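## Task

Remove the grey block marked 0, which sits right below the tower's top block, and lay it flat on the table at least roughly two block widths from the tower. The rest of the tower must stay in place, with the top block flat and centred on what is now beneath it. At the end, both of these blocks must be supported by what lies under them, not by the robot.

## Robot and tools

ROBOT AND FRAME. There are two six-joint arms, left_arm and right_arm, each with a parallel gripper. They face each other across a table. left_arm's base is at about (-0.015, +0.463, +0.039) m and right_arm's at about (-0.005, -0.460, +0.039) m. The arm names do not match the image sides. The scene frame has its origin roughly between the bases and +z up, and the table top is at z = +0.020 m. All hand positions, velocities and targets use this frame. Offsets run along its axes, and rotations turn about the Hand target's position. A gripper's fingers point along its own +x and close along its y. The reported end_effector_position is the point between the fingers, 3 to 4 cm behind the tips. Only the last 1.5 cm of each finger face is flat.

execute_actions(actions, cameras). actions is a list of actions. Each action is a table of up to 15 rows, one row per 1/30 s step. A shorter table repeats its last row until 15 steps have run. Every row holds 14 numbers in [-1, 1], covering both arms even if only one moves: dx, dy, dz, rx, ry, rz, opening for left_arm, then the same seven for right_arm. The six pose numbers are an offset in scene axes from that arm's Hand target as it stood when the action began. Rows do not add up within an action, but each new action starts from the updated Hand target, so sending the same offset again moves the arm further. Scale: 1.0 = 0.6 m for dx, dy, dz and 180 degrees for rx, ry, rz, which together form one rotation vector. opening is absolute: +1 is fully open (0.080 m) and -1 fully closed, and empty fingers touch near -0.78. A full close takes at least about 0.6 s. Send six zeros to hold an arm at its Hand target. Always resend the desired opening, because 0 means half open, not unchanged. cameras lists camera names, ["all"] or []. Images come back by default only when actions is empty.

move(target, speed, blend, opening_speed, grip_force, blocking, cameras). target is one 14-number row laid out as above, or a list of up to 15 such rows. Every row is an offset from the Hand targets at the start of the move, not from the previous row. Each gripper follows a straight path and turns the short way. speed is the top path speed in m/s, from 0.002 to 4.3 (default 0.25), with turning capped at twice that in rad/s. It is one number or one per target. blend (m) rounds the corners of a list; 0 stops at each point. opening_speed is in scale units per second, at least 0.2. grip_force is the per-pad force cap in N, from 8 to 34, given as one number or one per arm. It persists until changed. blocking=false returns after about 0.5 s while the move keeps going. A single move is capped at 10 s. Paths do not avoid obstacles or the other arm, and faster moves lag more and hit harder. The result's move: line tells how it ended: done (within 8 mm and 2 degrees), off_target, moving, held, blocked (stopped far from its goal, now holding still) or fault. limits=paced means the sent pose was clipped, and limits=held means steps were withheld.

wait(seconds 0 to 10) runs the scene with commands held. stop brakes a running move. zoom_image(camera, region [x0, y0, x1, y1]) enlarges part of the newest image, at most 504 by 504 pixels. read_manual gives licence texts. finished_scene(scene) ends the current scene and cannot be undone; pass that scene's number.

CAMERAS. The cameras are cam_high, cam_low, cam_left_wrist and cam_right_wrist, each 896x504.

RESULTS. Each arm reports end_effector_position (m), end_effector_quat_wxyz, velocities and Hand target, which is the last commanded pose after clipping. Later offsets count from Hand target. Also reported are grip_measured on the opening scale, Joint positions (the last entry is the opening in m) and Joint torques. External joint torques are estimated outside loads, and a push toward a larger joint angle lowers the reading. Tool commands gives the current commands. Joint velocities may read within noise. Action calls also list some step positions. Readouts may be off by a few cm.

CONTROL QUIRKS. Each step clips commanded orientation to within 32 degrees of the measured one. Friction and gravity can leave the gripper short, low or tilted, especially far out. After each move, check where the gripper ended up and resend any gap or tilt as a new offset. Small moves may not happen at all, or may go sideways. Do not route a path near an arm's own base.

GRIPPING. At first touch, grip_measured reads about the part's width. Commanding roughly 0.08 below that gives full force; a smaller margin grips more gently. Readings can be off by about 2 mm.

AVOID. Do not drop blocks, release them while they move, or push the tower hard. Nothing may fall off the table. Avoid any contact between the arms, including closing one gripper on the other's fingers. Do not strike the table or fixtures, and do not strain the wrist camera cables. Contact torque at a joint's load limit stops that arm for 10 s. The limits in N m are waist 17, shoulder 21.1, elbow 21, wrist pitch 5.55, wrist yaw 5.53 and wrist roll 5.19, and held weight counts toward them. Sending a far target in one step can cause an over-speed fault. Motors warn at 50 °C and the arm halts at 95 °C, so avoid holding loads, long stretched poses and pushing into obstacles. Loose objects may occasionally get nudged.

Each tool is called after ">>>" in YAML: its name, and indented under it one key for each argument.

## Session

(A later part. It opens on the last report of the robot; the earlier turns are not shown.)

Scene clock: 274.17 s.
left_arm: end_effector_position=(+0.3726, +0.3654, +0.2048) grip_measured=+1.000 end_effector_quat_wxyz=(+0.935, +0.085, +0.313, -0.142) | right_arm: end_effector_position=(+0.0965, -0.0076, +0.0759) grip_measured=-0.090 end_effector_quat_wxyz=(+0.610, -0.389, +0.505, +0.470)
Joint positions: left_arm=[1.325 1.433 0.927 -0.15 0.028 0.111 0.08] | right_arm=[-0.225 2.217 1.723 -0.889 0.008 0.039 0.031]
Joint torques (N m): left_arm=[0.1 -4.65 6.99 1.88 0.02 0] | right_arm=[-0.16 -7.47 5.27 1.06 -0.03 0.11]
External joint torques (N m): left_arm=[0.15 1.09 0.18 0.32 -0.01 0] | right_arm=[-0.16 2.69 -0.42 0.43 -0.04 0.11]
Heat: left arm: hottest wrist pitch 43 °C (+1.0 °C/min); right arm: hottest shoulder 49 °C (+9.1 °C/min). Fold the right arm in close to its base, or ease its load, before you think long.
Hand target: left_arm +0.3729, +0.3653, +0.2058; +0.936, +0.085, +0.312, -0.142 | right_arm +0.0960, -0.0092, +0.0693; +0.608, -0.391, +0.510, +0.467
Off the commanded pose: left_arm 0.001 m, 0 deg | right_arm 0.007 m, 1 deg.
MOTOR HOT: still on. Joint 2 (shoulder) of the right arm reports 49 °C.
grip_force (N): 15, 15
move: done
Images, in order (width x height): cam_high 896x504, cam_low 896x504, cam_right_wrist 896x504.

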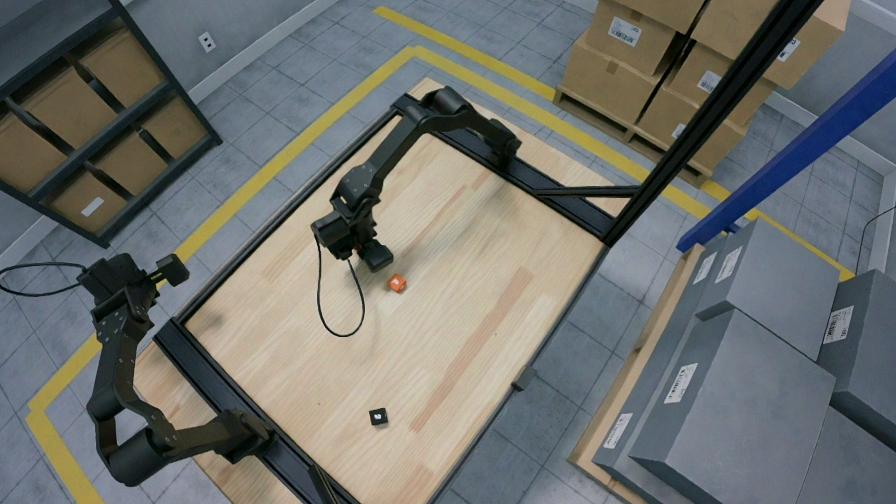

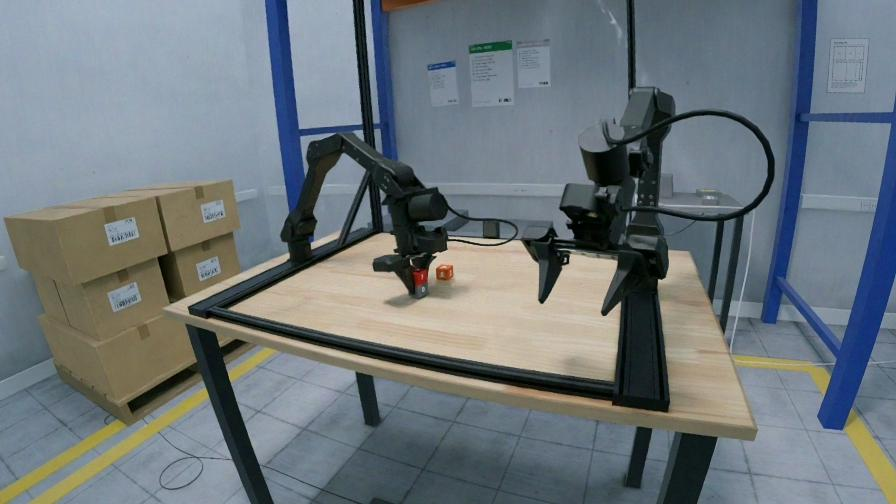

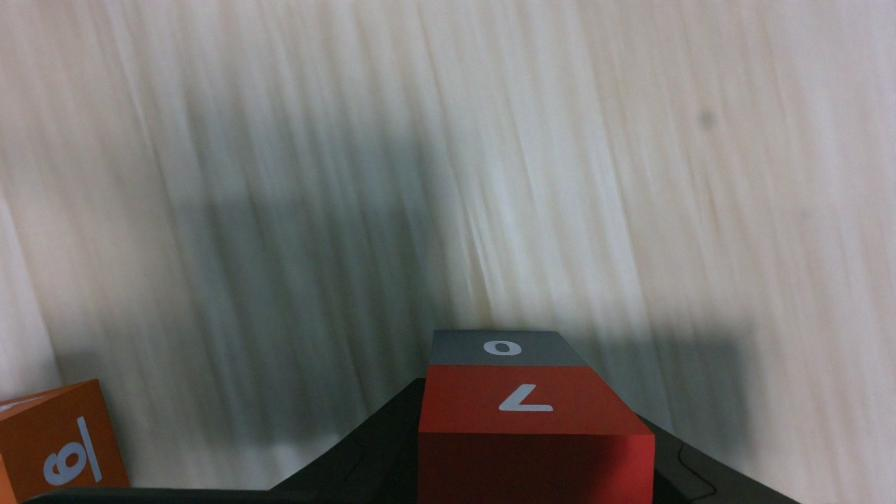

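>>> move:
  target:
    - [0,0,0,0,0,0,1, 0,0,-0.005,0,0,0,-0.25]
    - [0,0,0,0,0,0,1, 0,0,-0.005,0,0,0,0.25]
    - [0,0,0,0,0,0,1, 0,0,0.1095,0,0,0,0.25]
    - [0,0,0,0,0,0,1, 0,0,0.0478,0,0,0,0.25]
  speed: [0.03,0.1,0.15,0.15]
  opening_speed: 0.6
  cameras: ["cam_low","cam_right_wrist"]

>>> zoom_image:
  camera: "cam_low"
  region: [380, 225, 470, 315]

Scene clock: 289.00 s.
left_arm: end_effector_position=(+0.3726, +0.3654, +0.2048) grip_measured=+1.000 end_effector_quat_wxyz=(+0.935, +0.085, +0.313, -0.142) | right_arm: end_effector_position=(+0.0964, -0.0082, +0.1026) grip_measured=+0.247 end_effector_quat_wxyz=(+0.609, -0.390, +0.506, +0.469)
Joint positions: left_arm=[1.325 1.433 0.927 -0.15 0.028 0.111 0.08] | right_arm=[-0.225 2.196 1.798 -0.989 0.008 0.039 0.046]
Joint torques (N m): left_arm=[0.12 -4.66 6.98 1.88 0 0.01] | right_arm=[-0.11 -7.95 5.48 1.04 -0.02 0.1]
External joint torques (N m): left_arm=[0.16 1.1 0.13 0.31 -0.02 0.01] | right_arm=[-0.08 2.19 -0.3 0.42 -0.03 0.1]
Heat: left arm: hottest wrist pitch 44 °C (+1.0 °C/min); right arm: hottest shoulder 47 °C (+6.0 °C/min).
Hand target: left_arm +0.3729, +0.3653, +0.2058; +0.936, +0.085, +0.312, -0.142 | right_arm +0.0960, -0.0092, +0.0980; +0.608, -0.391, +0.510, +0.467
Off the commanded pose: left_arm 0.001 m, 0 deg | right_arm 0.005 m, 1 deg.
MOTOR HOT: cleared for the motors of the right arm.
grip_force (N): 15, 15
move: done
Images, in order (width x height): cam_low 896x504, cam_right_wrist 896x504.

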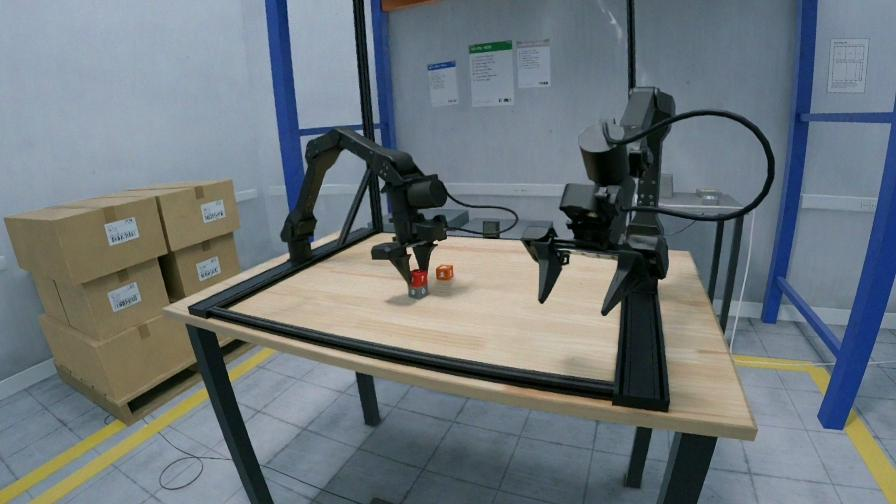

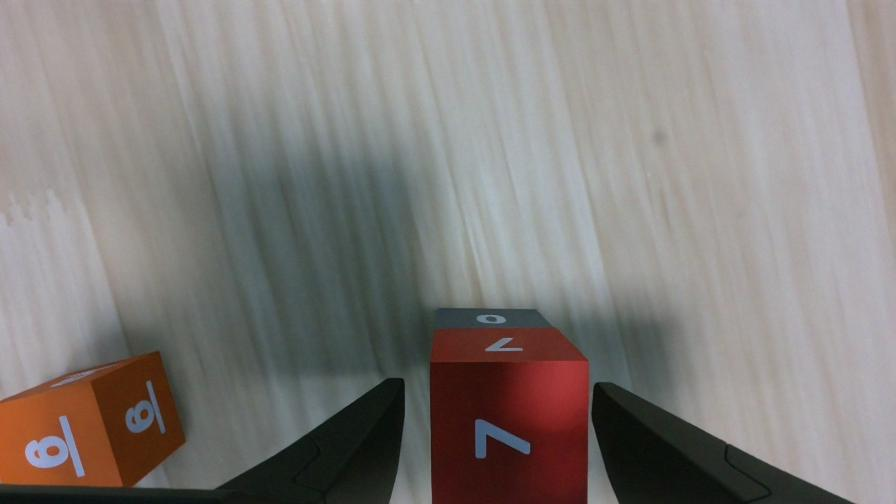

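Scaled by 5.600.

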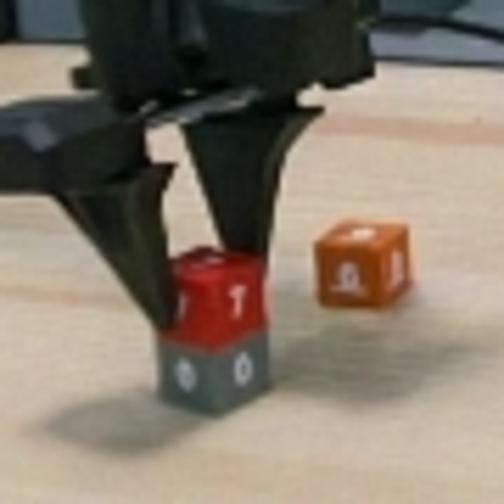

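>>> move:
  target:
    - [0,0,0,0,0,0,1, 0,0,0,0,0,0,-0.25]
    - [0,0,0,0,0,0,1, 0,0,0.0667,0,0,0,-0.25]
    - [0,0,0,0,0,0,1, -0.1998,0.018,0.0667,0,0,0.0832,-0.25]
    - [0,0,0,0,0,0,1, -0.1998,0.018,0.0117,0,0,0.0832,-0.25]
    - [0,0,0,0,0,0,1, -0.1998,0.018,-0.0025,0,0,0.0832,-0.25]
  speed: [0.1,0.08,0.15,0.12,0.03]
  blend: [0,0.01,0.01,0.003,0]
  opening_speed: 0.6
  cameras: ["cam_high","cam_low","cam_right_wrist"]

>>> zoom_image:
  camera: "cam_low"
  region: [400, 225, 490, 305]

>>> zoom_image:
  camera: "cam_right_wrist"
  region: [400, 290, 690, 490]

Scene clock: 303.63 s.
left_arm: end_effector_position=(+0.3726, +0.3654, +0.2048) grip_measured=+1.000 end_effector_quat_wxyz=(+0.935, +0.085, +0.313, -0.142) | right_arm: end_effector_position=(-0.0239, +0.0029, +0.1032) grip_measured=-0.089 end_effector_quat_wxyz=(+0.544, -0.452, +0.450, +0.546)
Joint positions: left_arm=[1.325 1.433 0.927 -0.15 0.028 0.111 0.08] | right_arm=[0.036 2.192 1.793 -0.984 0.008 0.039 0.031]
Joint torques (N m): left_arm=[0.09 -4.65 6.99 1.88 -0.01 0.01] | right_arm=[-0.05 -7.59 5.33 1.1 0.01 0.12]
External joint torques (N m): left_arm=[0.09 1.11 0.14 0.3 -0.02 0.01] | right_arm=[0.01 2.62 -0.52 0.45 -0.01 0.12]
Heat: left arm: hottest wrist pitch 44 °C (+1.0 °C/min); right arm: hottest shoulder 44 °C (-2.0 °C/min).
Hand target: left_arm +0.3729, +0.3653, +0.2058; +0.936, +0.085, +0.312, -0.142 | right_arm -0.0238, +0.0017, +0.0966; +0.542, -0.454, +0.454, +0.542
Off the commanded pose: left_arm 0.001 m, 0 deg | right_arm 0.007 m, 1 deg.
grip_force (N): 15, 15
move: done
Images, in order (width x height): cam_high 896x504, cam_low 896x504, cam_right_wrist 896x504.

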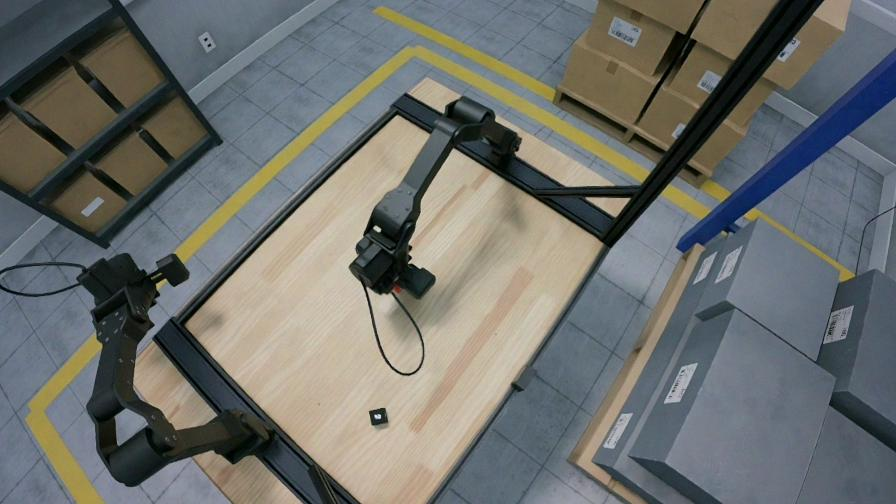

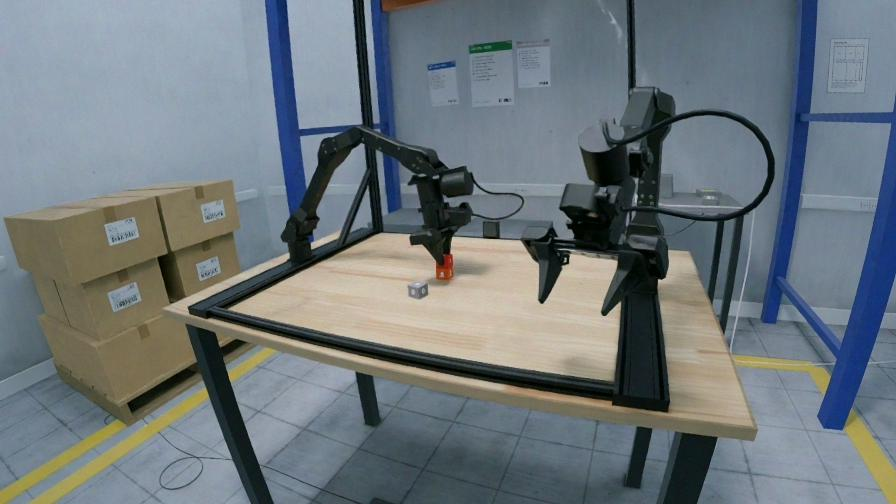

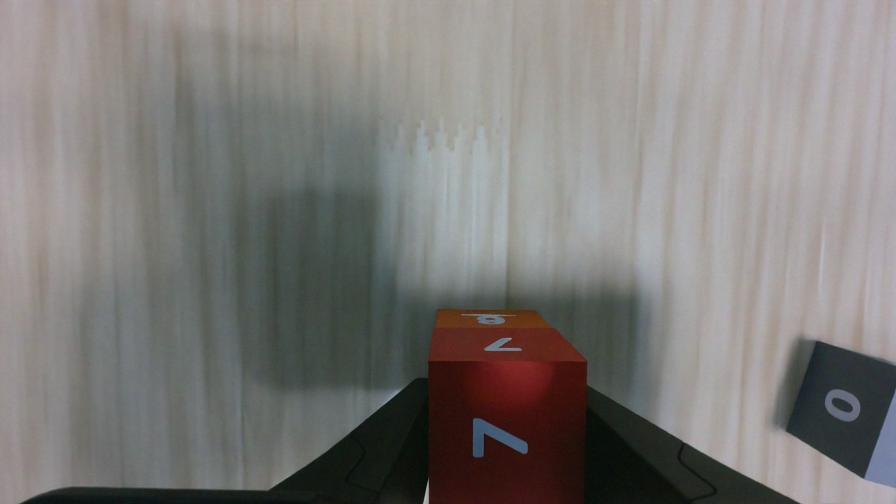

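Scaled by 5.600.

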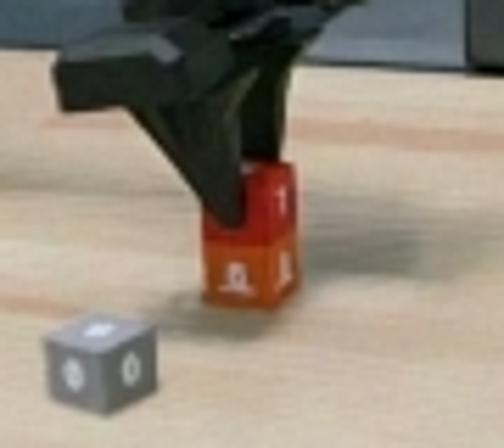

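Scaled by 1.738.

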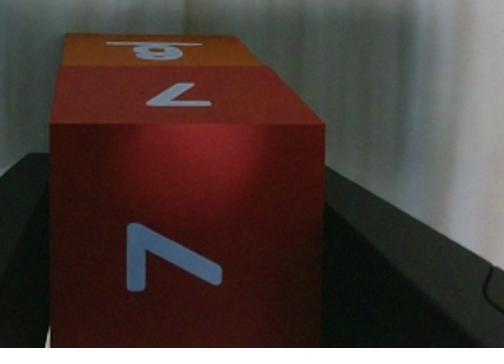

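>>> move:
  target:
    - [0,0,0,0,0,0,1, 0,0,-0.005,0,0,0,-0.25]
    - [0,0,0,0,0,0,1, 0,0,-0.005,0,0,0,0.25]
    - [0,0,0,0,0,0,1, 0,0,0.13,0,0,0,0.25]
  speed: [0.03,0.1,0.15]
  opening_speed: 0.6
  cameras: ["cam_high","cam_low","cam_right_wrist"]

>>> zoom_image:
  camera: "cam_low"
  region: [400, 225, 490, 305]

>>> zoom_image:
  camera: "cam_right_wrist"
  region: [400, 230, 600, 430]

Scene clock: 315.10 s.
left_arm: end_effector_position=(+0.3726, +0.3654, +0.2048) grip_measured=+1.000 end_effector_quat_wxyz=(+0.935, +0.085, +0.313, -0.142) | right_arm: end_effector_position=(-0.0238, -0.0003, +0.1711) grip_measured=+0.247 end_effector_quat_wxyz=(+0.539, -0.458, +0.456, +0.540)
Joint positions: left_arm=[1.325 1.433 0.927 -0.15 0.028 0.111 0.08] | right_arm=[0.036 2.194 2.071 -1.283 0.008 0.039 0.046]
Joint torques (N m): left_arm=[-0.01 -4.62 6.96 1.88 -0.01 0] | right_arm=[0.05 -8.82 7.67 0.68 -0.01 0.14]
External joint torques (N m): left_arm=[-0.03 1.14 0.11 0.3 -0.03 0] | right_arm=[0.07 1.22 1.95 0.1 -0.02 0.13]
Heat: left arm: hottest wrist pitch 44 °C (+1.0 °C/min); right arm: hottest shoulder 44 °C (-5.1 °C/min).
Hand target: left_arm +0.3729, +0.3653, +0.2058; +0.936, +0.085, +0.312, -0.142 | right_arm -0.0238, +0.0016, +0.1746; +0.542, -0.454, +0.454, +0.542
Off the commanded pose: left_arm 0.001 m, 0 deg | right_arm 0.004 m, 1 deg.
grip_force (N): 15, 15
move: done; target 2's new opening was sent with right_arm's hand 0.009 m and 1 deg from that target
Images, in order (width x height): cam_high 896x504, cam_low 896x504, cam_right_wrist 896x504.

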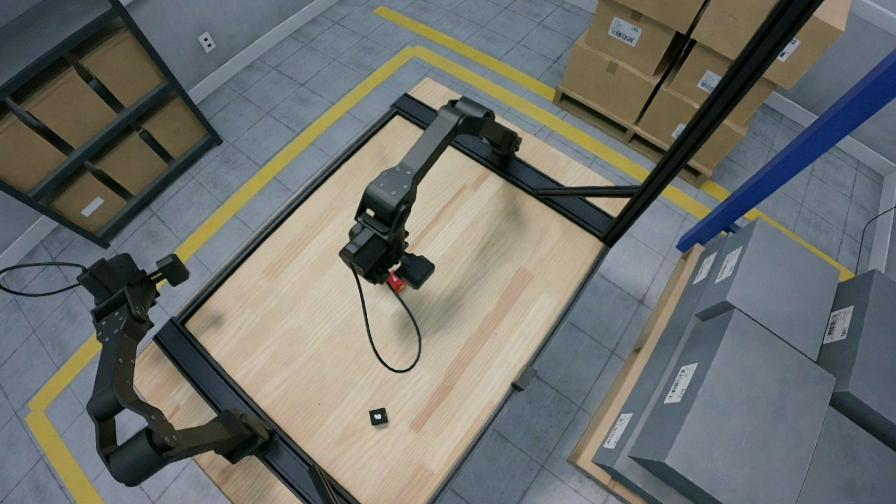

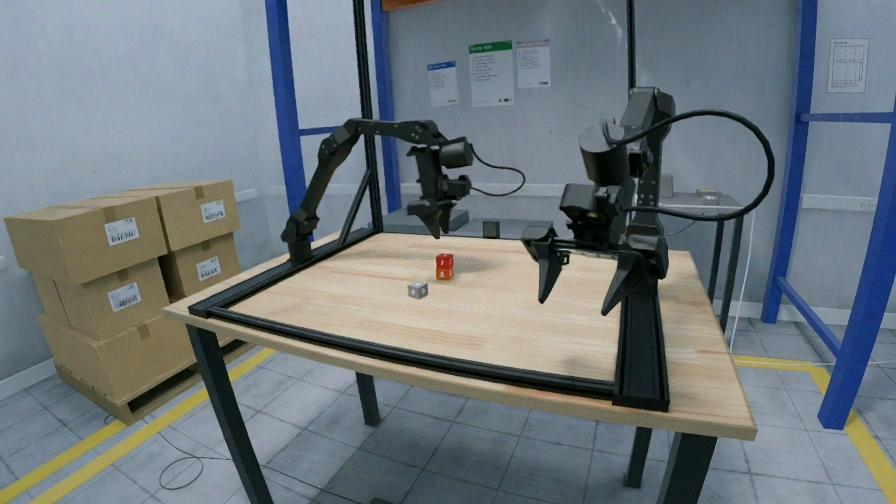

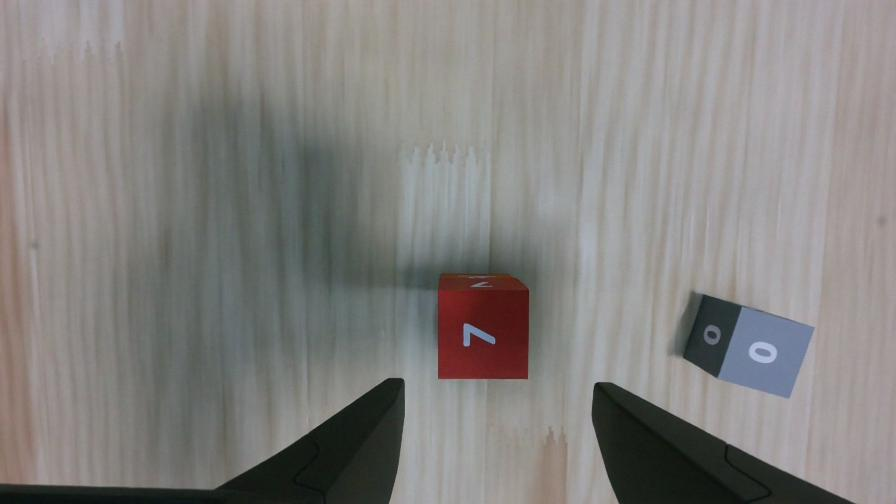

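Scaled by 5.600.

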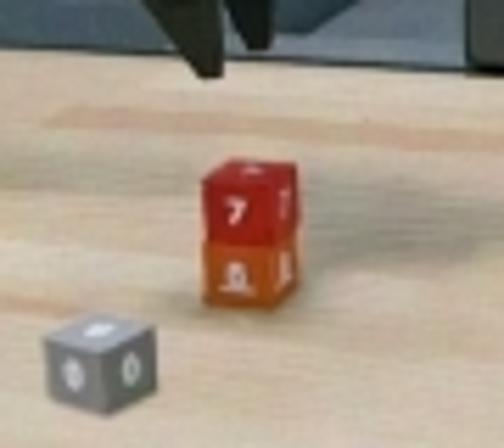

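Scaled by 2.520.

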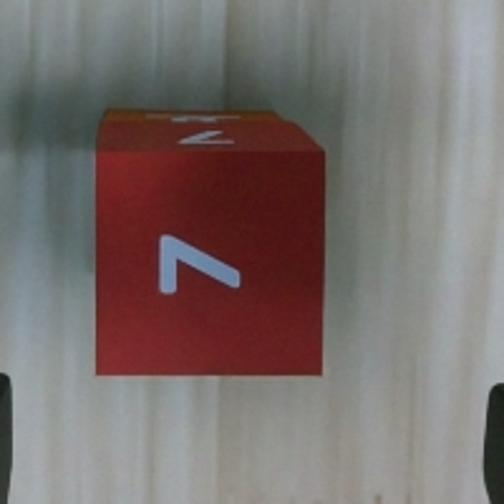

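>>> finished_scene:
  scene: 1

The scene is finished: the task was done.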